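# Insert the keyed peg into the plate's hole

## Task

Pick up the peg lying on the table and lower it into the plate's hole in the single orientation that fits, so that it ends up sitting on the bottom of the hole and stays there with the robot let go. Forcing or wedging the peg too hard fails the attempt, and so does anything dropping off the table or being left off it.

## Robot and tools

Robot: two arms, left_arm and right_arm, each with a two-finger gripper. Cameras: cam_high, cam_low, cam_left_wrist, cam_right_wrist, all 896x504 pixels.

Frame: the scene frame has its origin at table-top height, halfway between the arms' nominal bases. +x points out over the table, +z points up, and left_arm sits on the +y side (arm names do not match image left/right). The real bases are offset from nominal; a BASES line, if present, gives their calibrated spots. Printed hand positions and orientations may be wrong by a few cm, more when the arm reaches far. A gripper's fingers point along its own +z and open and close along its own y. end_effector_position is the point between the pads, roughly 1 cm short of the fingertips.

Row format (used by execute_actions and move): 14 numbers, each in [-1, 1]. The first 7 belong to left_arm: dx, dy, dz, rx, ry, rz, opening. The next 7 are the same for right_arm. Always send all 14. dx..rz are offsets, not poses: they are measured from that arm's Hand target as it stood when the action or move began, along scene-frame axes. 1.0 equals 0.6 m for dx, dy, dz, or 180 degrees for rotation. rx, ry, rz form a single rotation vector, turning about the Hand target's position. A translation longer than 1.0 may be scaled down along its direction. Opening is absolute, not an offset: +1 is fully open (0.094 m), -1 is shut. A 0 in the opening slot means half open, so to keep a gripper unchanged, repeat its current command (see Tool commands). All six pose zeros re-request the arm's current Hand target.

execute_actions: actions is a list of actions; each action is a table of up to 15 rows, one row per 1/30 s step. A table shorter than 15 rows repeats its final row until 15 steps pass. Every row in an action counts from the action's starting Hand target, not from the row before, and each new action starts from the updated target, so repeating an offset keeps moving. An empty list just reports state. cameras selects images (omitted, null or ["all"] gives all; [] gives none; a wrong name voids the call).

move: target is one 14-number row or a list of up to 15 rows; every row in the list is an offset from the same starting Hand targets. The gripper follows a straight path, turning the shorter way. speed: m/s, 0.002 to 2.9, default 0.25, one value or one per target; rotation is capped at twice that in rad/s. blend: corner rounding radius in m for a list. opening_speed: rate of the opening command per second on the -1..1 scale, at least 0.2; use a low value to close gently. blocking=false returns after about 0.5 s while the move keeps going. A move lasts at least 0.5 s and is cut at 10 s. Paths ignore obstacles and the other arm. Faster moves lag and stray more, especially with the arm nearly straight, and hit harder. The result adds a move: line: done (within 10 mm and 2 degrees and at rest), off_target, moving, held, fault, plus limits such as limits=paced (pose clipped) or limits=held (steps withheld). done or off_target does not tell you whether something is being touched.

wait: seconds from 0 to 10; arms keep their last command. stop: brakes a running move; it needs braking distance. zoom_image: camera plus region [x0, y0, x1, y1] in pixels from the top-left corner, at most 504 by 504, from that camera's latest image. finished_scene: scene may be 1 or omitted; ends the attempt permanently.

Result lines: end_effector_position (m) and end_effector_quat_wxyz in the scene frame; Hand target (last command after clipping; the base for the next offsets); Tool commands; grip_measured (same scale as opening, reads up to about 2.5 mm wide when empty; the last Joint positions entry is the opening in m); Joint velocities, marked "within noise" when still; joint torques in Joint positions order, including gravity, positive toward larger angles, with numbers 1, 2, 3 wrapping at ±28 N m. MOTOR HOT appears at 75 °C; OVER-TEMPERATURE FAULT at 90 °C folds that arm and disables it; at 100 °C it collapses. Heat builds from carrying loads, long reach or pushing at an unreachable pose.

Motion details: each step, the commanded orientation is clipped to 40 degrees from the measured one. Friction and gravity can leave a gripper a centimetre or more off its command with no contact. Looking or waiting will not close that gap; the next command (even zeros) retries, and if it still falls short, send the remaining distance as an offset. Very small moves may not start. The simulation keeps running between your replies, with arms holding their last command.

Gripping: the fingers reach full force starting about 0.05 below the reading at first touch (0.11 or more for small or round parts). Force is about 50 to 64 N per pad. To release, command an opening clearly larger than grip_measured.

Avoid: pressing the peg hard into the plate; instead lower slowly and back off by commanding a target above the gripper. Avoid dropping or letting go of a moving part, anything leaving the table, slams, contact between the two arms (including one gripper closing on the other's fingers), and paths passing near an arm's own base, which can flip its shoulder posture. A camera cable resting on something counts as touching it. Loose objects may occasionally be nudged by outside pushes.

Joint ranges (rad): waist -2.618 to 3.054, shoulder 0.000 to 3.142, elbow 0.000 to 3.142 (straight at 2.901), wrist pitch -1.571 to 1.571, wrist yaw -1.571 to 1.571, wrist roll -2.094 to 2.094.

Each tool is called after "Emit:" in YAML: its name, and indented under it one key for each argument.

## Session

Emit:
execute_actions:
  actions: []

Scene clock: 0.00 s.
left_arm: end_effector_position=(+0.3218, +0.3918, +0.1439) grip_measured=+1.000 end_effector_quat_wxyz=(+0.681, -0.121, +0.713, +0.117) | right_arm: end_effector_position=(+0.3501, -0.3005, +0.1330) grip_measured=+1.000 end_effector_quat_wxyz=(+0.657, +0.088, +0.748, -0.034)
Joint positions: left_arm=[-0.151 1.577 0.217 1.309 -0.5 -0.024 0.094] | right_arm=[0.012 1.479 0.22 1.122 0.168 0.088 0.094]
Joint velocities: within noise
Joint torques (N m): no reading
Heat: left arm: 31 °C; right arm: 29 °C.
Hand target: left_arm +0.3224, +0.3923, +0.1456; +0.682, -0.123, +0.711, +0.117 | right_arm +0.3511, -0.3006, +0.1360; +0.660, +0.088, +0.746, -0.034
Tool commands: left_gripper/opening=+1.0 right_gripper/opening=+1.0

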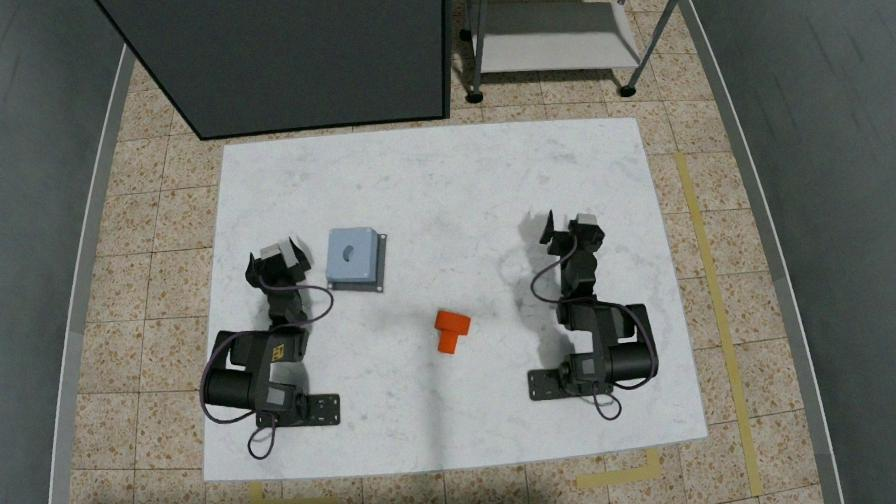

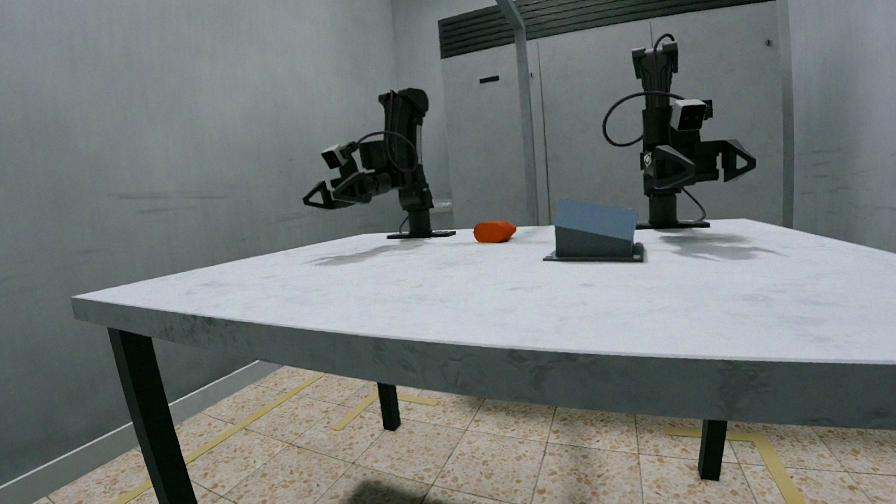

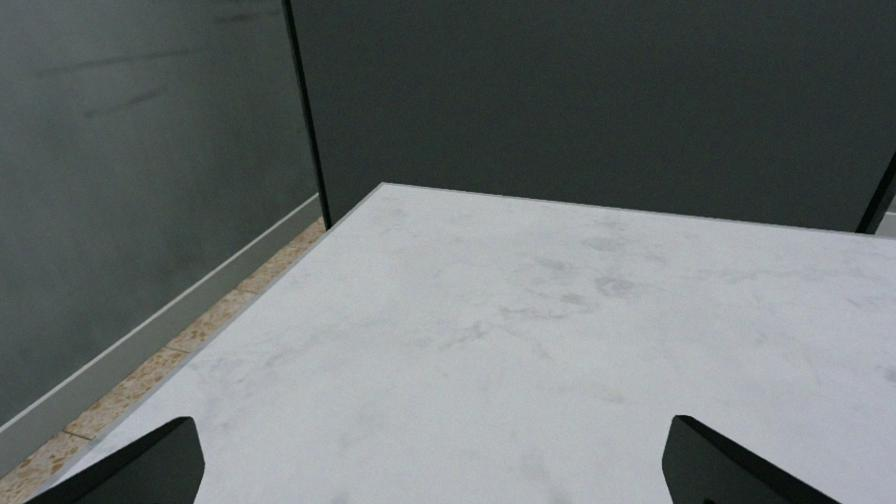

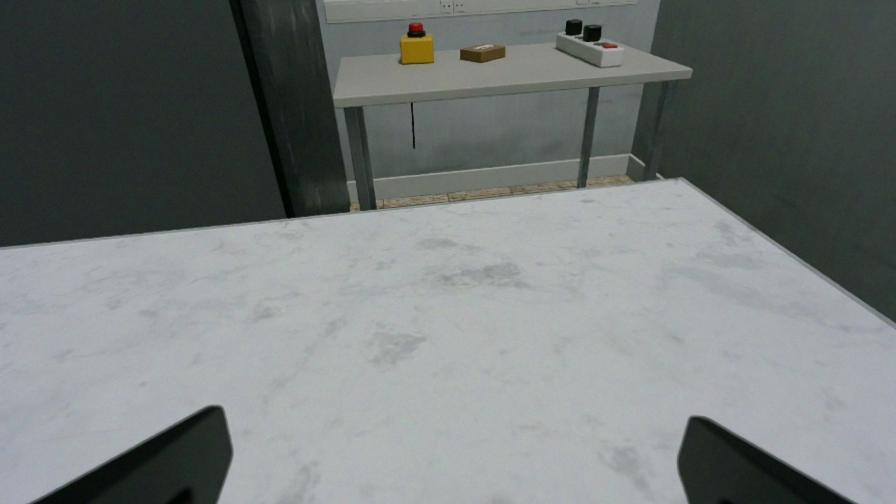

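Emit:
zoom_image:
  camera: "cam_high"
  region: [300, 210, 500, 370]

Emit:
zoom_image:
  camera: "cam_low"
  region: [440, 180, 680, 280]

Scaled by 2.520 from the camera's 896x504 image, which has a finer 1280x720 frame.

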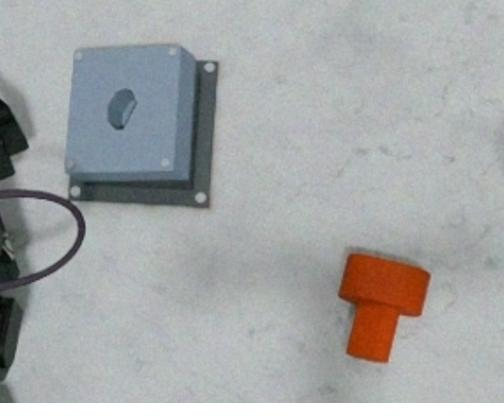

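Scaled by 2.100 from the camera's 896x504 image, which has a finer 1280x720 frame.

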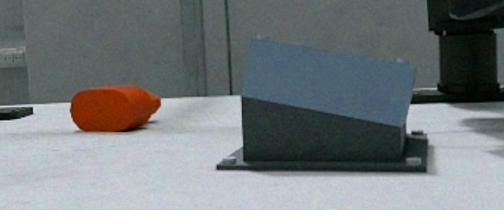

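Emit:
zoom_image:
  camera: "cam_high"
  region: [190, 200, 390, 480]

Emit:
zoom_image:
  camera: "cam_high"
  region: [480, 180, 700, 440]

Scaled by 1.800 from the camera's 896x504 image, which has a finer 1280x720 frame.

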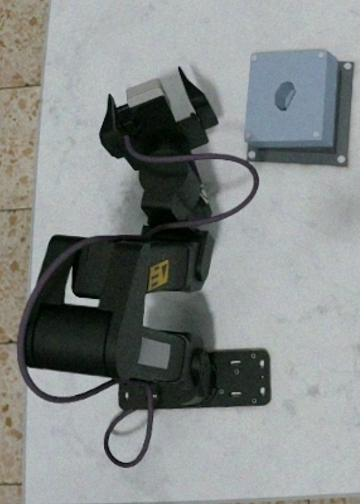

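Scaled by 1.938 from the camera's 896x504 image, which has a finer 1280x720 frame.

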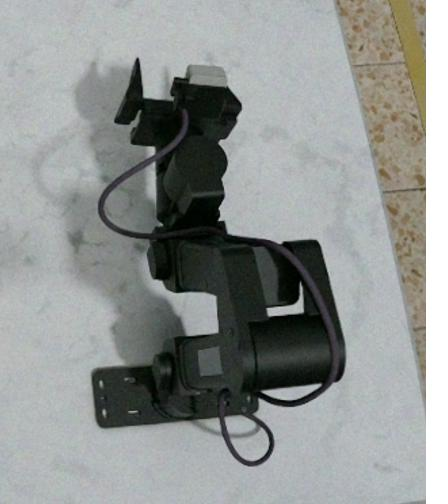

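Emit:
move:
  target: [-0.104, -0.387, 0.224, -0.0827, 0.4818, -0.0869, 1.0, -0.4185, 0.401, 0.2067, 0.0237, 0.4597, 0.0613, 1.0]
  speed: 0.3

Scene clock: 133.83 s.
left_arm: end_effector_position=(+0.2669, +0.1575, +0.2862) grip_measured=+1.000 end_effector_quat_wxyz=(+0.161, +0.002, +0.981, -0.104) | right_arm: end_effector_position=(+0.1017, -0.0589, +0.2548) grip_measured=+1.000 end_effector_quat_wxyz=(+0.069, -0.004, +0.991, +0.113)
Joint positions: left_arm=[-0.579 1.765 2.107 -1.528 -0.006 -0.585 0.094] | right_arm=[1.057 1.335 1.587 -1.556 0.004 1.035 0.094]
Joint velocities: within noise
Joint torques (N m): left_arm=[-0.2 -6.99 7.62 0.6 0.01 -0.08] | right_arm=[0.1 -3.85 9.18 0.32 -0.01 0.07]
Heat: left arm: 34 °C; right arm: 40 °C.
Hand target: left_arm +0.2599, +0.1601, +0.2800; +0.000, +0.000, +1.000, +0.000 | right_arm +0.1001, -0.0600, +0.2600; +0.000, +0.000, +1.000, -0.001
Off the commanded pose: left_arm 0.010 m, 22 deg | right_arm 0.006 m, 15 deg.
joint sent to its limit (left arm) — joint 4 (wrist pitch), lower limit. The joint targets are off in orientation, not in position.
joint sent to its limit (right arm) — joint 4 (wrist pitch), lower limit. The joint targets are off in orientation, not in position.
move: off_target (left_arm, right_arm)

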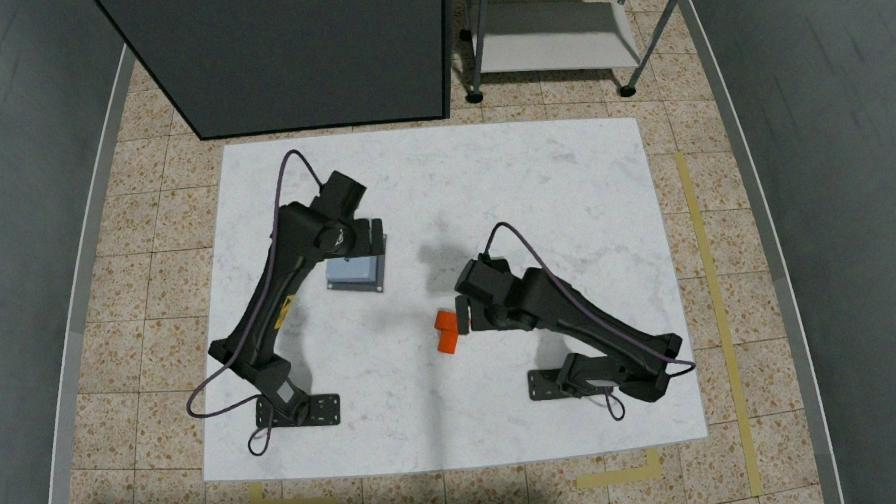

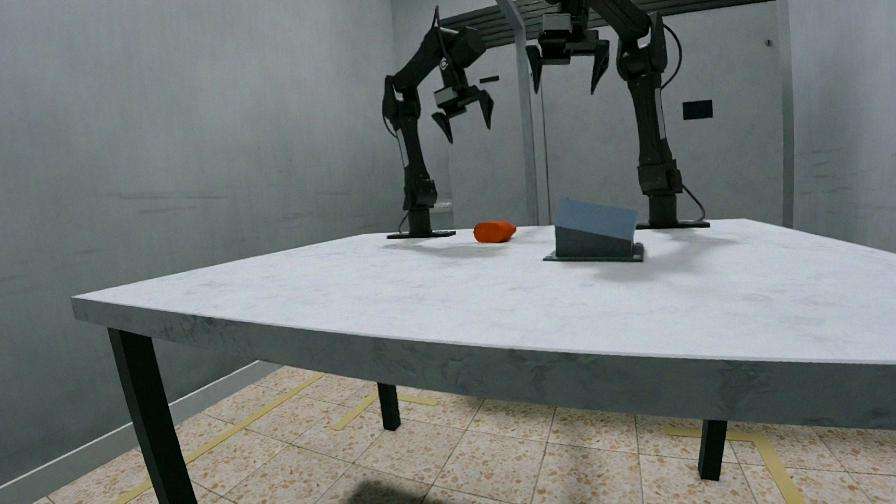

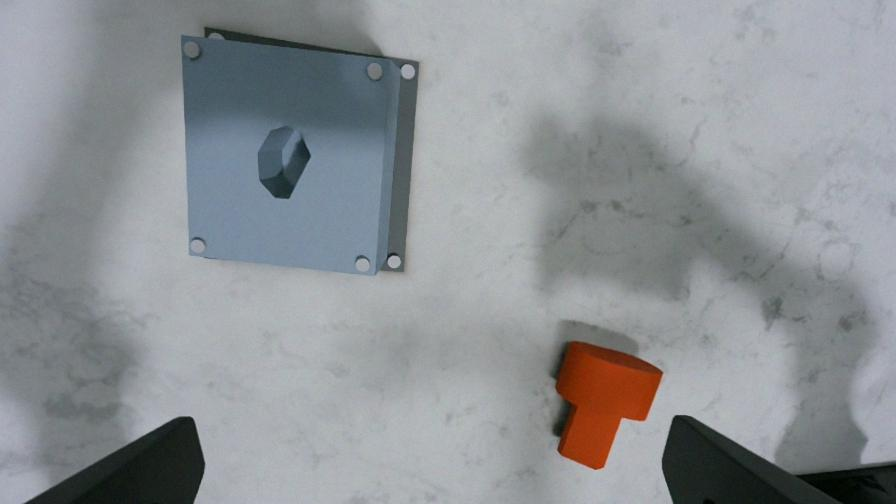

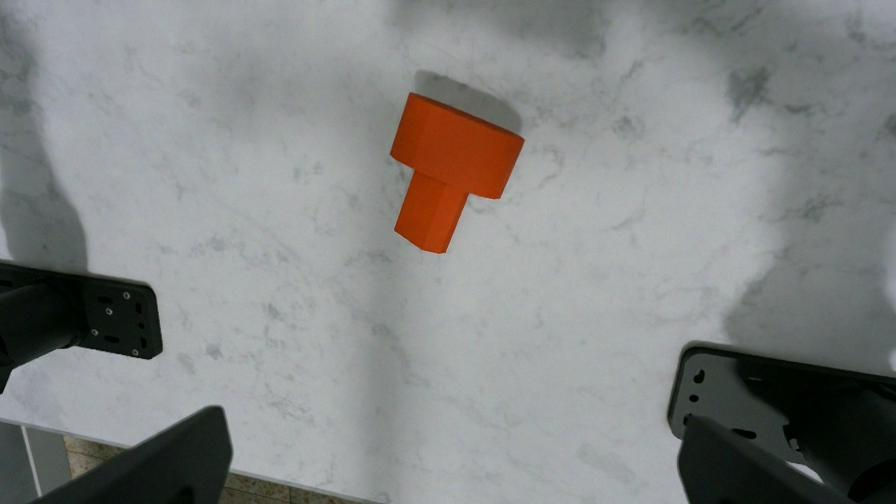

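Emit:
zoom_image:
  camera: "cam_right_wrist"
  region: [360, 60, 560, 280]

Emit:
zoom_image:
  camera: "cam_left_wrist"
  region: [160, 20, 440, 290]

Emit:
zoom_image:
  camera: "cam_left_wrist"
  region: [520, 310, 700, 490]

Scaled by 2.291 from the camera's 896x504 image, which has a finer 1280x720 frame.

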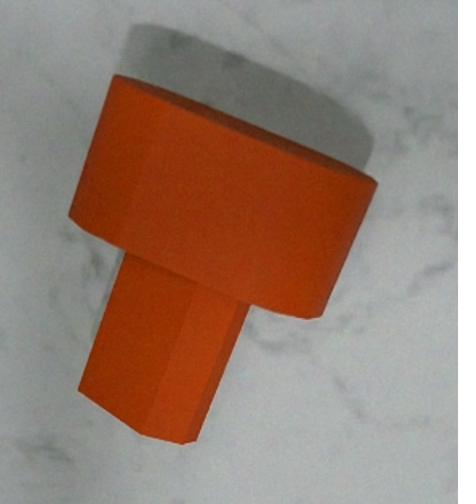

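Scaled by 1.800 from the camera's 896x504 image, which has a finer 1280x720 frame.

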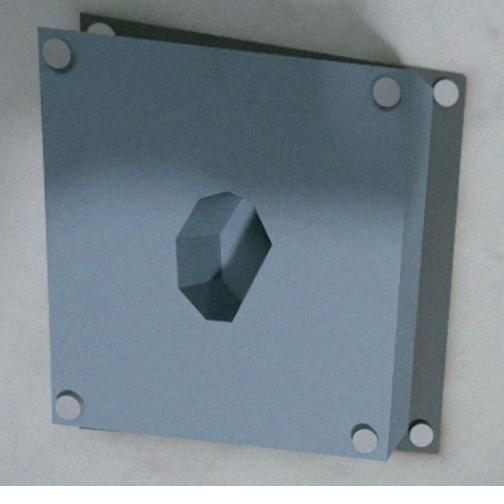

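Scaled by 2.800 from the camera's 896x504 image, which has a finer 1280x720 frame.

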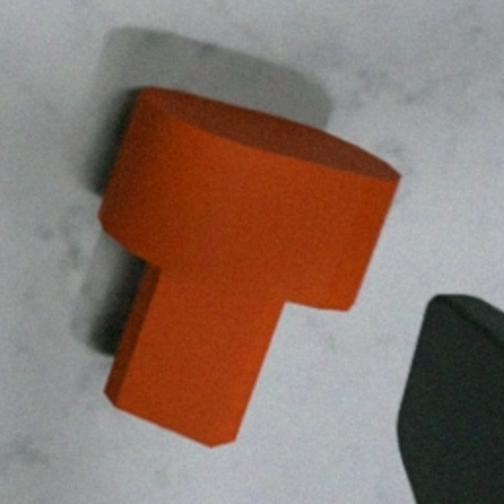

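Emit:
zoom_image:
  camera: "cam_left_wrist"
  region: [240, 110, 330, 210]

Emit:
zoom_image:
  camera: "cam_right_wrist"
  region: [380, 150, 480, 260]

Scaled by 5.040 from the camera's 896x504 image, which has a finer 1280x720 frame.

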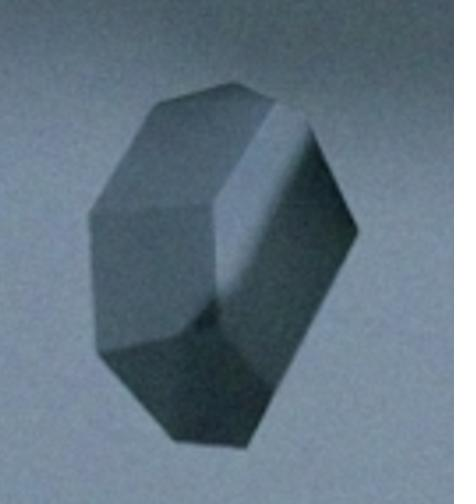

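Scaled by 4.582 from the camera's 896x504 image, which has a finer 1280x720 frame.

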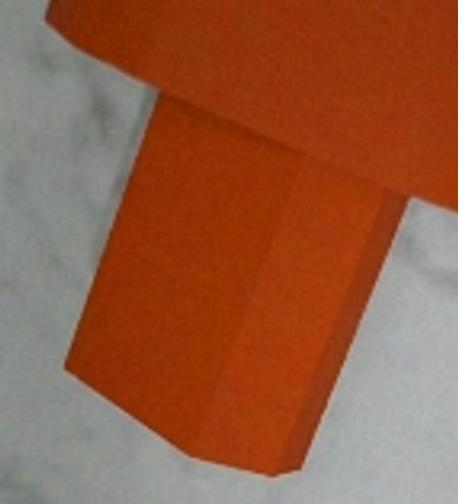

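Emit:
zoom_image:
  camera: "cam_low"
  region: [460, 205, 530, 255]

Emit:
zoom_image:
  camera: "cam_high"
  region: [420, 295, 490, 365]

Scaled by 7.200 from the camera's 896x504 image, which has a finer 1280x720 frame.

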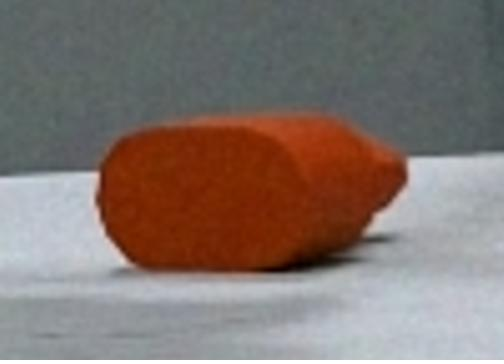

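Scaled by 7.200 from the camera's 896x504 image, which has a finer 1280x720 frame.

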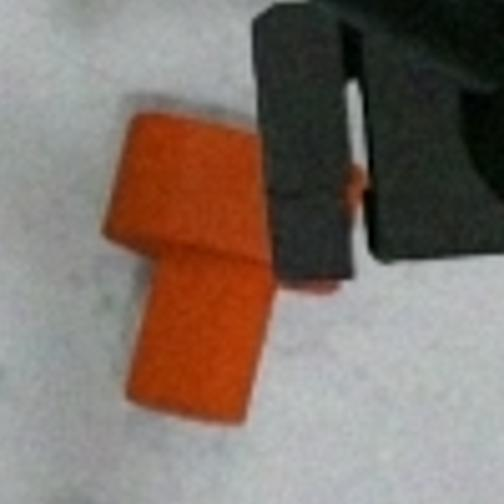

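Emit:
move:
  target: [0, 0, -0.1433, -0.0666, -0.1031, -0.0013, 1.0, -0.0833, 0, 0, 0, 0, 0, 1.0]
  speed: 0.3

Scene clock: 561.27 s.
left_arm: end_effector_position=(+0.2667, +0.1573, +0.1909) grip_measured=+1.000 end_effector_quat_wxyz=(+0.159, +0.002, +0.982, -0.103) | right_arm: end_effector_position=(+0.0537, -0.0533, +0.2591) grip_measured=+1.000 end_effector_quat_wxyz=(+0.050, -0.002, +0.989, +0.139)
Joint positions: left_arm=[-0.579 1.621 1.538 -1.106 -0.005 -0.586 0.094] | right_arm=[1.248 1.263 1.549 -1.559 0.002 1.23 0.094]
Joint velocities: within noise
Joint torques (N m): left_arm=[-0.38 -11.12 5.29 1.1 -0.01 -0.05] | right_arm=[0.36 -4.86 6.26 0.41 0 0.07]
Heat: left arm: 38 °C; right arm: 33 °C.
Hand target: left_arm +0.2599, +0.1600, +0.1940; +0.161, +0.002, +0.982, -0.104 | right_arm +0.0501, -0.0600, +0.2599; +0.000, +0.000, +1.000, -0.001
Off the commanded pose: left_arm 0.008 m, 0 deg | right_arm 0.008 m, 17 deg.
joint sent to its limit (right arm) — joint 4 (wrist pitch), lower limit. The joint targets are off in orientation, not in position.
move: off_target (right_arm)

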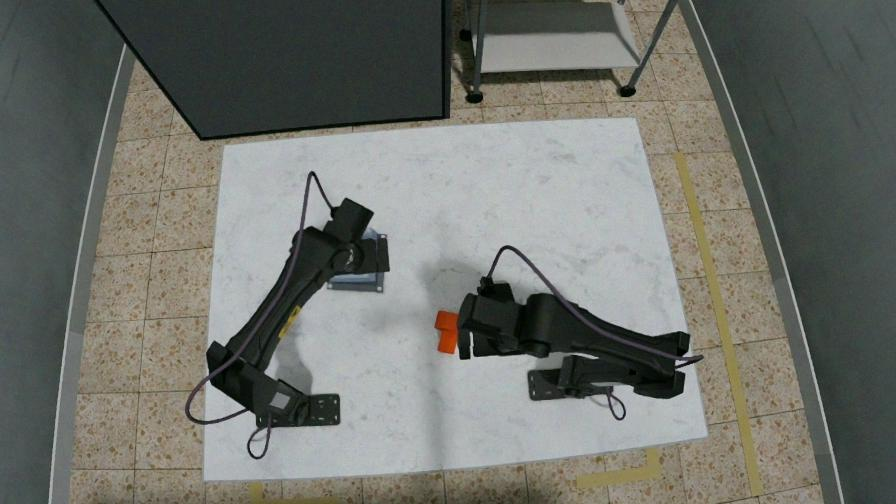

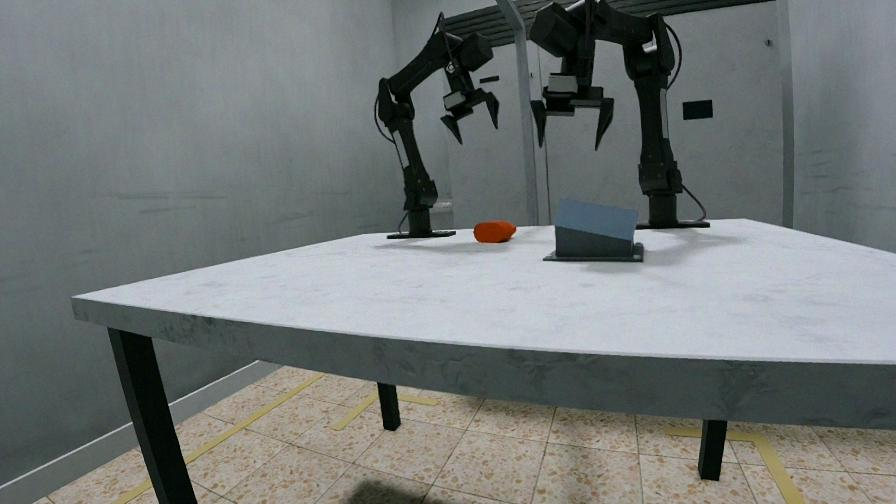

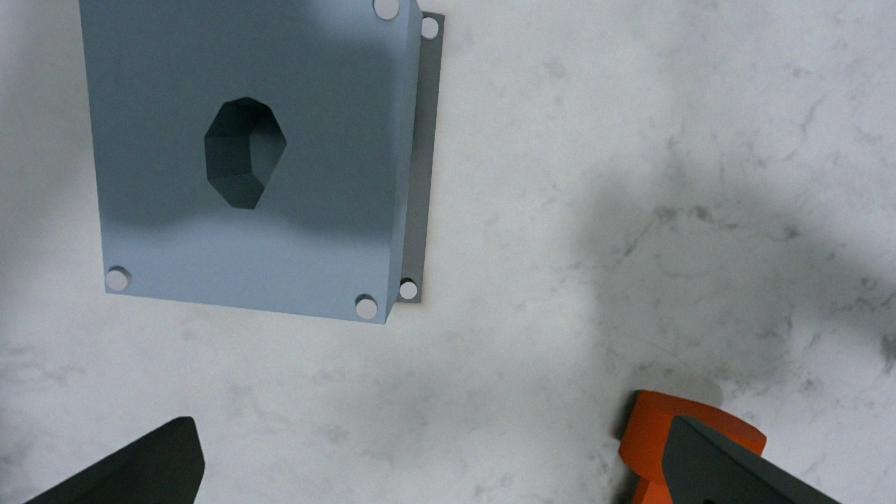

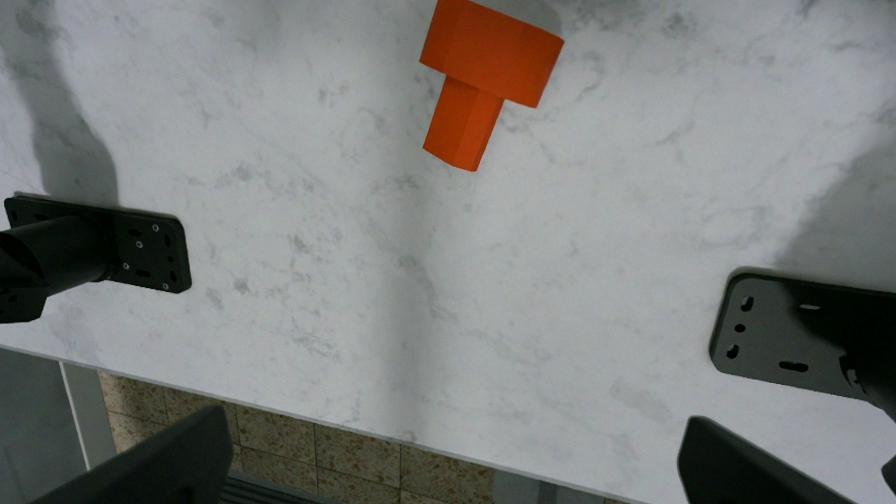

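Emit:
zoom_image:
  camera: "cam_left_wrist"
  region: [190, 85, 300, 220]

Emit:
zoom_image:
  camera: "cam_right_wrist"
  region: [400, 0, 580, 180]

Scaled by 3.733 from the camera's 896x504 image, which has a finer 1280x720 frame.

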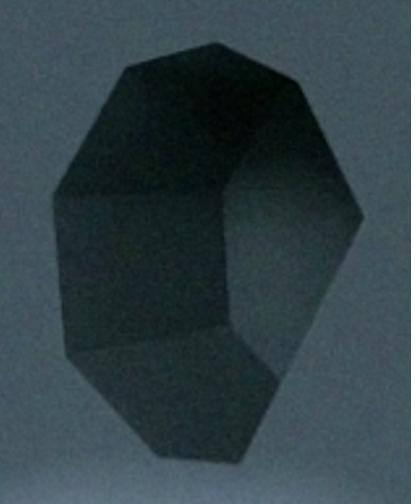

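Scaled by 2.800 from the camera's 896x504 image, which has a finer 1280x720 frame.

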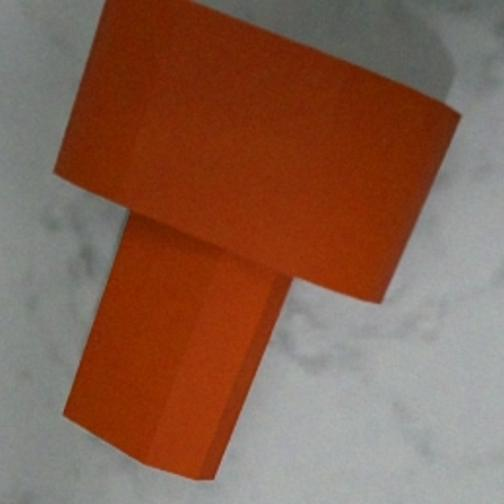

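Emit:
move:
  target: [0, 0, 0, 0, 0, 0, 1.0, 0.123, 0.07, -0.2165, 0.0194, 0.11, -0.11, 1.0]
  speed: 0.3

Scene clock: 836.37 s.
left_arm: end_effector_position=(+0.2669, +0.1572, +0.1910) grip_measured=+1.000 end_effector_quat_wxyz=(+0.159, +0.002, +0.982, -0.103) | right_arm: end_effector_position=(+0.1196, -0.0242, +0.1285) grip_measured=+1.000 end_effector_quat_wxyz=(-0.172, +0.174, +0.969, +0.020)
Joint positions: left_arm=[-0.579 1.621 1.538 -1.105 -0.005 -0.586 0.094] | right_arm=[0.865 1.735 1.44 -1.425 -0.316 1.185 0.094]
Joint velocities: within noise
Joint torques (N m): left_arm=[-0.36 -11.15 5.33 1.05 -0.01 -0.05] | right_arm=[-0.17 -6.76 9.39 -0.32 -0.29 -0.07]
Heat: left arm: 44 °C; right arm: 31 °C.
Hand target: left_arm +0.2599, +0.1601, +0.1940; +0.161, +0.002, +0.982, -0.104 | right_arm +0.1239, -0.0179, +0.1300; -0.172, +0.171, +0.970, +0.029
Off the commanded pose: left_arm 0.008 m, 0 deg | right_arm 0.008 m, 1 deg.
move: done

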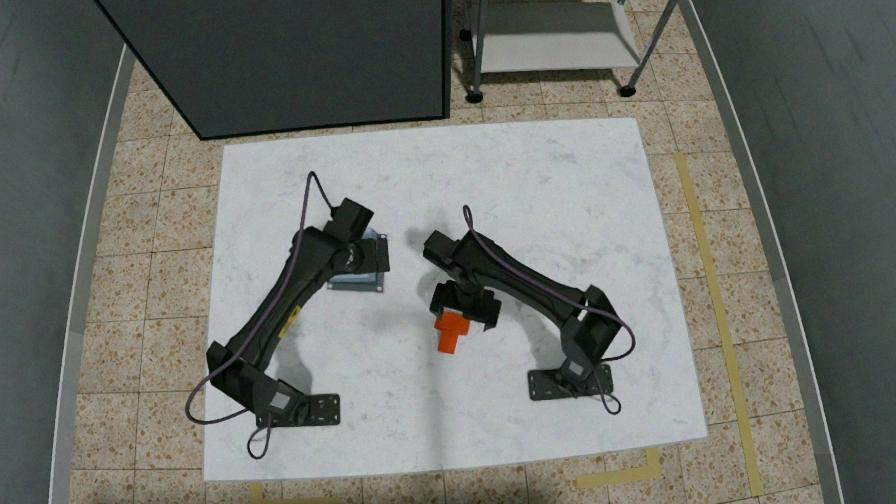

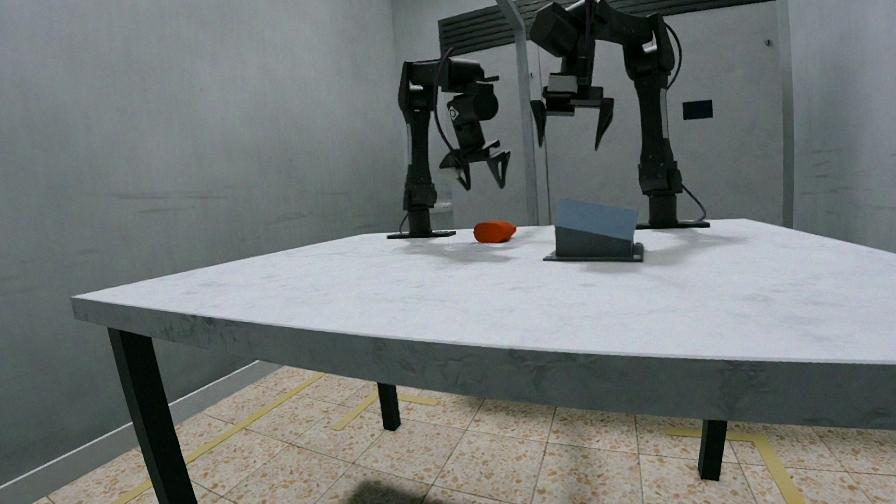

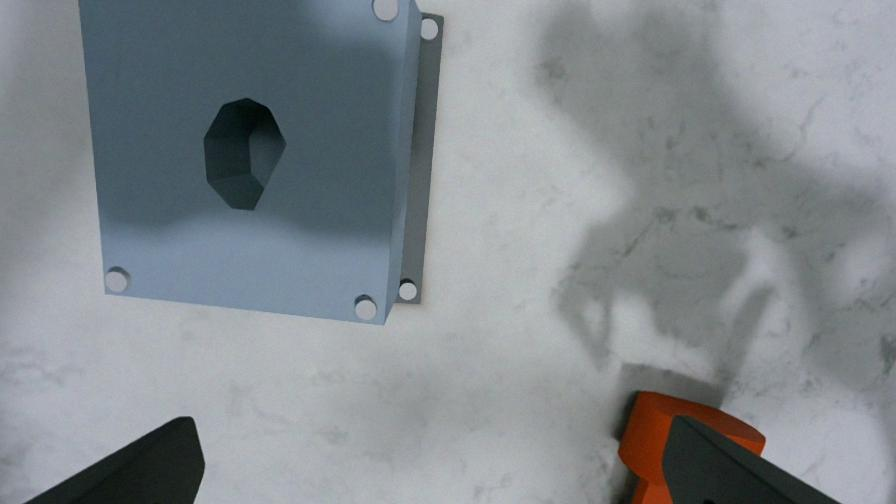

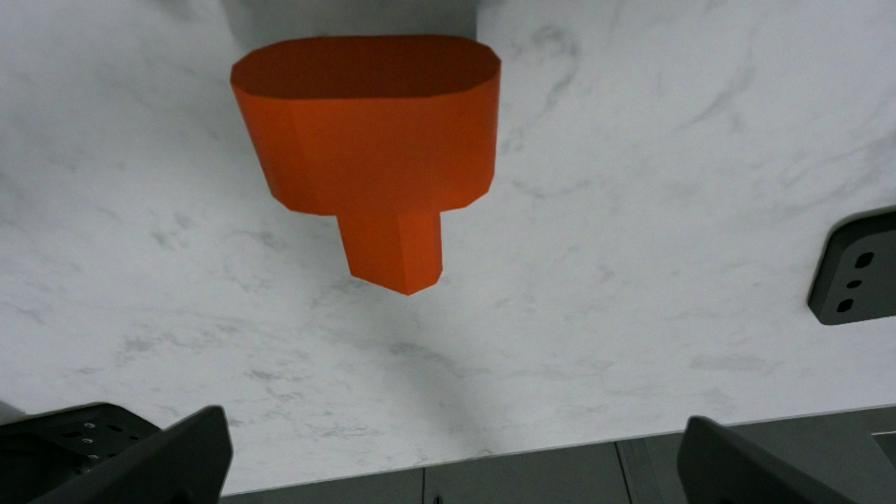

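Emit:
move:
  target: [0, 0, 0, 0, 0, 0, 1.0, 0.0518, 0.0248, -0.0808, 0, 0, 0.0044, 1.0]
  speed: 0.2
  cameras: ["cam_right_wrist", "cam_low"]

Scene clock: 954.77 s.
left_arm: end_effector_position=(+0.2670, +0.1571, +0.1911) grip_measured=+1.000 end_effector_quat_wxyz=(+0.160, +0.002, +0.982, -0.103) | right_arm: end_effector_position=(+0.1484, -0.0082, +0.0841) grip_measured=+1.000 end_effector_quat_wxyz=(-0.175, +0.167, +0.970, +0.022)
Joint positions: left_arm=[-0.579 1.621 1.538 -1.105 -0.005 -0.586 0.094] | right_arm=[0.829 1.879 1.44 -1.294 -0.317 1.131 0.094]
Joint velocities: within noise
Joint torques (N m): left_arm=[-0.36 -11.11 5.35 1.04 -0.01 -0.05] | right_arm=[-0.36 -7.42 8.92 -0.28 -0.2 -0.07]
Heat: left arm: 46 °C; right arm: 32 °C.
Hand target: left_arm +0.2599, +0.1600, +0.1940; +0.161, +0.002, +0.982, -0.104 | right_arm +0.1550, -0.0031, +0.0815; -0.172, +0.164, +0.971, +0.028
Off the commanded pose: left_arm 0.008 m, 0 deg | right_arm 0.009 m, 1 deg.
move: done
Images, in order (width x height): cam_low 896x504, cam_right_wrist 896x504.

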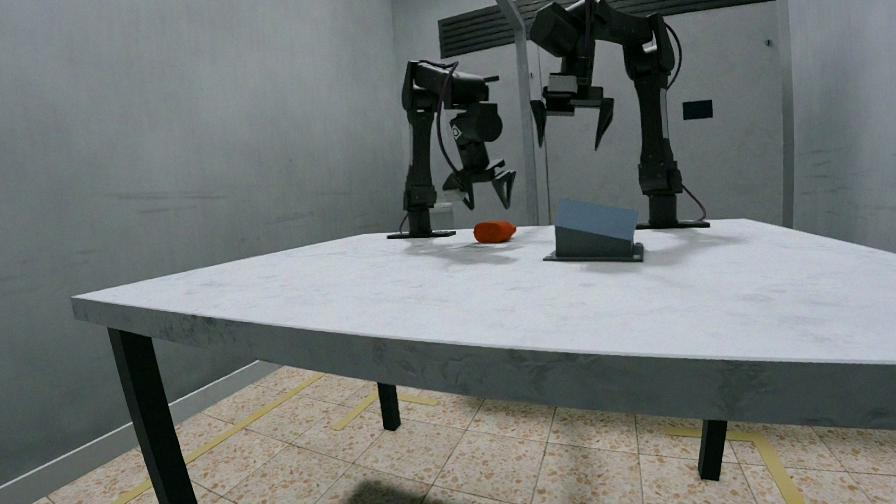

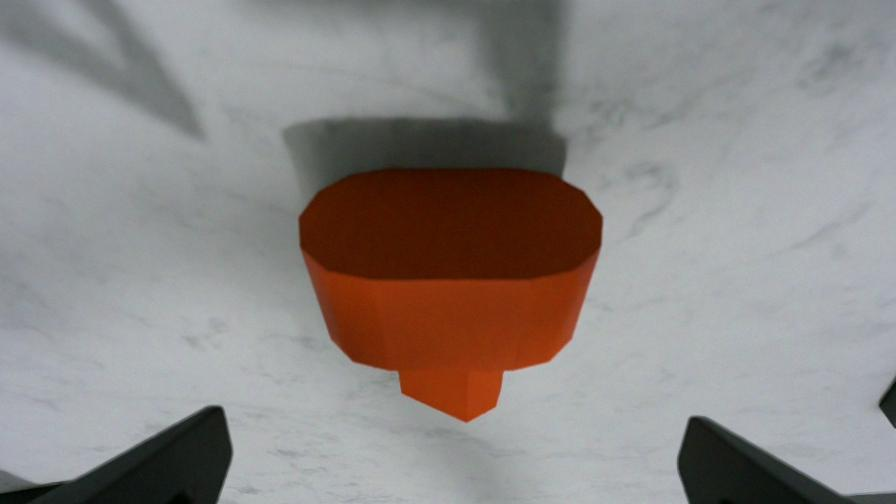

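Emit:
move:
  target: [0, 0, 0, 0, 0, 0, 1.0, -0.0242, 0.0096, -0.1005, 0, 0, 0, 1.0]
  speed: 0.1
  cameras: ["cam_right_wrist", "cam_low"]

Scene clock: 997.57 s.
left_arm: end_effector_position=(+0.2670, +0.1571, +0.1911) grip_measured=+1.000 end_effector_quat_wxyz=(+0.160, +0.002, +0.982, -0.103) | right_arm: end_effector_position=(+0.1433, +0.0014, +0.0294) grip_measured=+1.000 end_effector_quat_wxyz=(-0.165, +0.161, +0.972, +0.034)
Joint positions: left_arm=[-0.579 1.621 1.538 -1.105 -0.005 -0.586 0.094] | right_arm=[0.861 1.923 1.279 -1.048 -0.317 1.158 0.094]
Joint velocities: within noise
Joint torques (N m): left_arm=[-0.38 -11.11 5.34 1.04 -0.02 -0.05] | right_arm=[0.49 -7.28 6.26 -0.22 -0.27 0.07]
Heat: left arm: 47 °C; right arm: 33 °C.
Hand target: left_arm +0.2599, +0.1601, +0.1940; +0.161, +0.002, +0.982, -0.104 | right_arm +0.1405, +0.0026, +0.0212; -0.172, +0.164, +0.971, +0.028
Off the commanded pose: left_arm 0.008 m, 0 deg | right_arm 0.009 m, 1 deg.
move: done
Images, in order (width x height): cam_low 896x504, cam_right_wrist 896x504.

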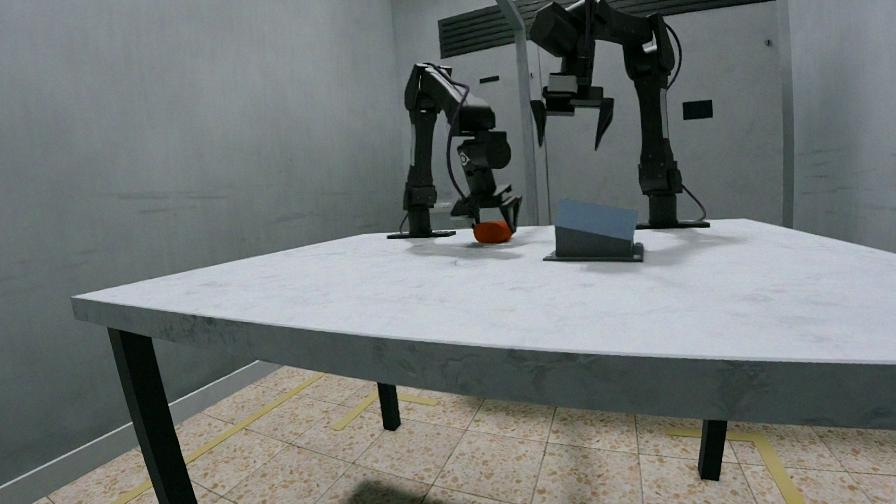

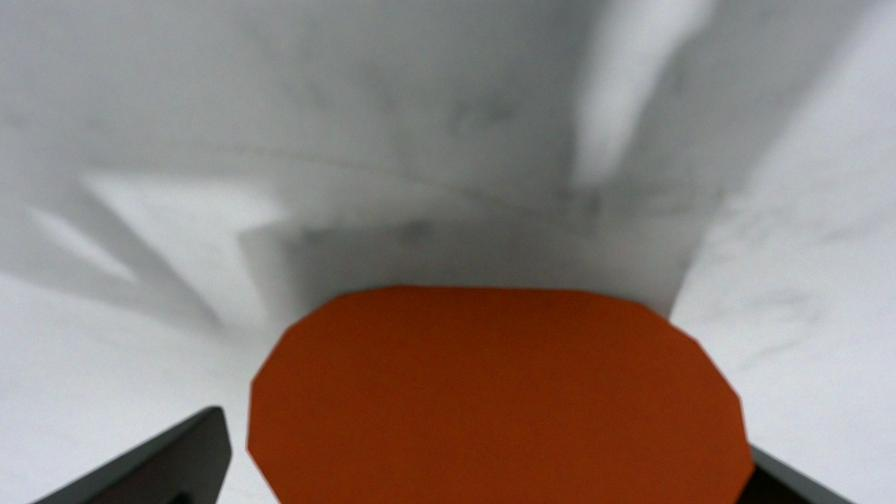

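Emit:
move:
  target: [0, 0, 0, 0, 0, 0, 1.0, -0.0163, -0.0088, -0.004, 0, 0, 0, 1.0]
  speed: 0.06
  cameras: ["cam_right_wrist"]

Scene clock: 1019.70 s.
left_arm: end_effector_position=(+0.2671, +0.1571, +0.1911) grip_measured=+1.000 end_effector_quat_wxyz=(+0.160, +0.002, +0.982, -0.104) | right_arm: end_effector_position=(+0.1324, -0.0053, +0.0182) grip_measured=+1.000 end_effector_quat_wxyz=(-0.172, +0.163, +0.971, +0.022)
Joint positions: left_arm=[-0.579 1.621 1.538 -1.104 -0.005 -0.586 0.094] | right_arm=[0.873 1.923 1.226 -1.02 -0.318 1.17 0.094]
Joint velocities: within noise
Joint torques (N m): left_arm=[-0.36 -11.15 5.34 1.04 -0.02 -0.06] | right_arm=[0.5 -9.83 5.85 -0.23 -0.29 0.1]
Heat: left arm: 47 °C; right arm: 34 °C.
Hand target: left_arm +0.2599, +0.1600, +0.1940; +0.161, +0.002, +0.981, -0.104 | right_arm +0.1307, -0.0026, +0.0188; -0.172, +0.164, +0.971, +0.028
Off the commanded pose: left_arm 0.008 m, 0 deg | right_arm 0.003 m, 1 deg.
move: done
Images, in order (width x height): cam_right_wrist 896x504.

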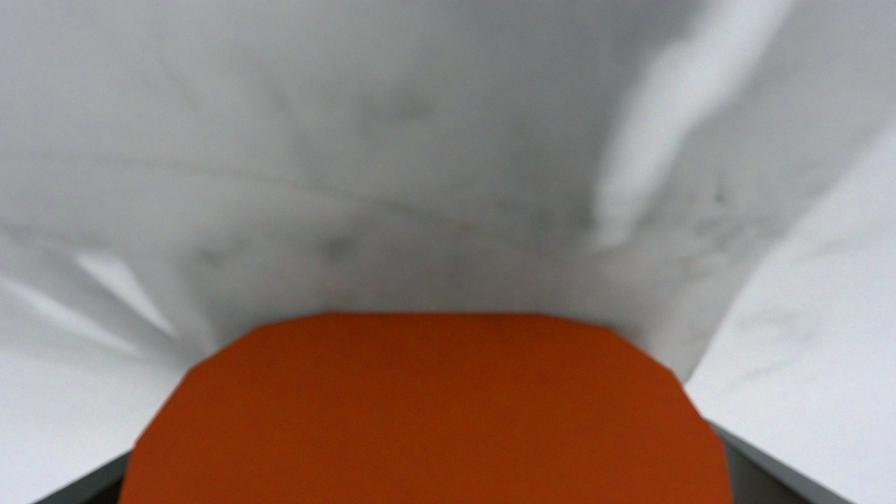

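Emit:
move:
  target: [0, 0, 0, 0, 0, 0, 1.0, 0.002, 0.0075, 0.0075, 0, 0, 0, 1.0]
  speed: 0.06
  cameras: ["cam_right_wrist"]

Scene clock: 1034.70 s.
left_arm: end_effector_position=(+0.2671, +0.1571, +0.1911) grip_measured=+1.000 end_effector_quat_wxyz=(+0.160, +0.002, +0.982, -0.104) | right_arm: end_effector_position=(+0.1309, -0.0042, +0.0182) grip_measured=+1.000 end_effector_quat_wxyz=(-0.173, +0.163, +0.971, +0.021)
Joint positions: left_arm=[-0.579 1.621 1.538 -1.104 -0.005 -0.586 0.094] | right_arm=[0.879 1.923 1.226 -1.019 -0.319 1.177 0.094]
Joint velocities: within noise
Joint torques (N m): left_arm=[-0.36 -11.12 5.31 1.04 -0.02 -0.05] | right_arm=[0.54 -9.31 8.59 -0.46 -0.28 0.1]
Heat: left arm: 47 °C; right arm: 36 °C.
Hand target: left_arm +0.2599, +0.1600, +0.1940; +0.161, +0.002, +0.981, -0.104 | right_arm +0.1319, +0.0019, +0.0233; -0.172, +0.164, +0.971, +0.028
Off the commanded pose: left_arm 0.008 m, 0 deg | right_arm 0.008 m, 1 deg.
move: done
Images, in order (width x height): cam_right_wrist 896x504.

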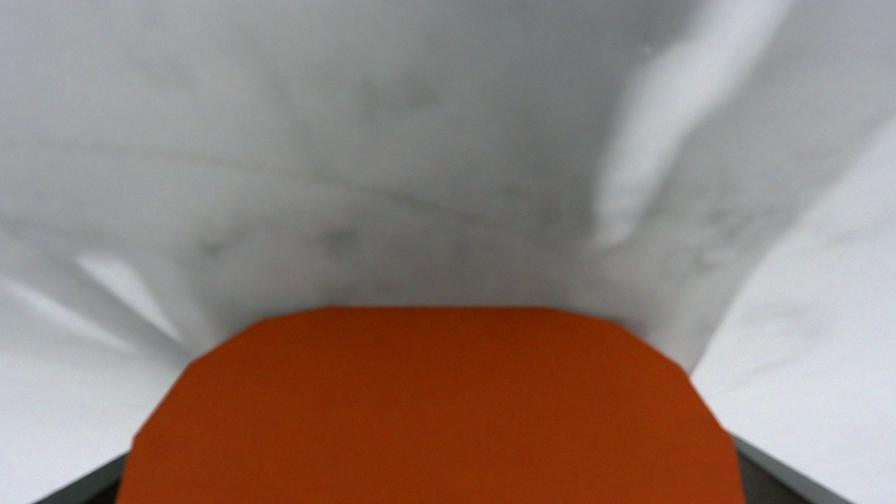

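Emit:
move:
  target: [0, 0, 0, 0, 0, 0, 1.0, 0, 0, 0, 0, 0, 0, 0.45]
  speed: 0.05
  opening_speed: 0.3
  cameras: ["cam_right_wrist", "cam_low"]

Scene clock: 1047.30 s.
left_arm: end_effector_position=(+0.2671, +0.1571, +0.1911) grip_measured=+1.000 end_effector_quat_wxyz=(+0.160, +0.002, +0.982, -0.104) | right_arm: end_effector_position=(+0.1307, -0.0041, +0.0182) grip_measured=+0.690 end_effector_quat_wxyz=(-0.173, +0.164, +0.971, +0.022)
Joint positions: left_arm=[-0.579 1.621 1.538 -1.104 -0.005 -0.586 0.094] | right_arm=[0.879 1.923 1.226 -1.019 -0.32 1.178 0.079]
Joint velocities: within noise
Joint torques (N m): left_arm=[-0.36 -11.15 5.34 1.03 -0.02 -0.06] | right_arm=[0.54 -9.29 8.59 -0.46 -0.28 0.09]
Heat: left arm: 47 °C; right arm: 37 °C.
Hand target: left_arm +0.2599, +0.1600, +0.1940; +0.161, +0.002, +0.982, -0.104 | right_arm +0.1319, +0.0019, +0.0233; -0.172, +0.164, +0.971, +0.028
Off the commanded pose: left_arm 0.008 m, 0 deg | right_arm 0.008 m, 1 deg.
move: done
Images, in order (width x height): cam_low 896x504, cam_right_wrist 896x504.

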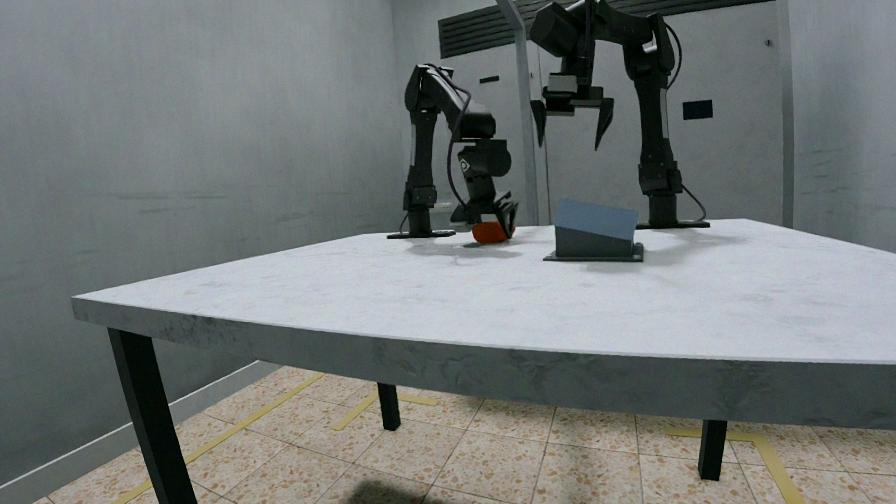

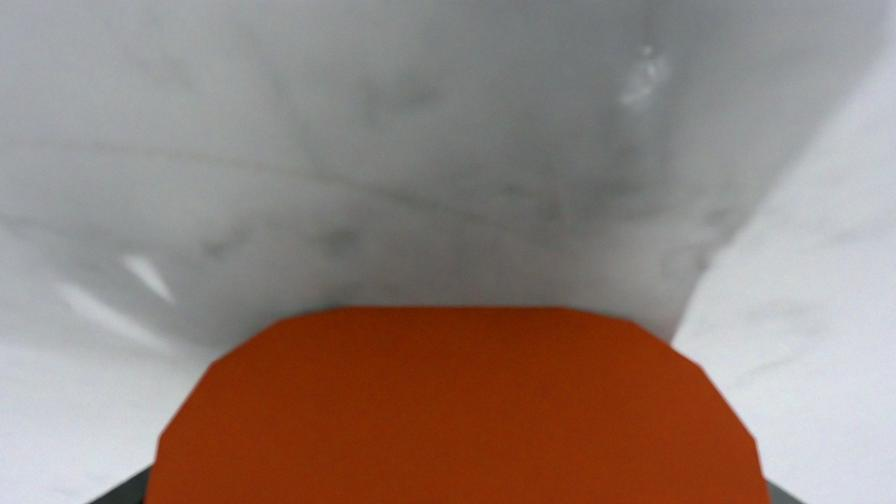

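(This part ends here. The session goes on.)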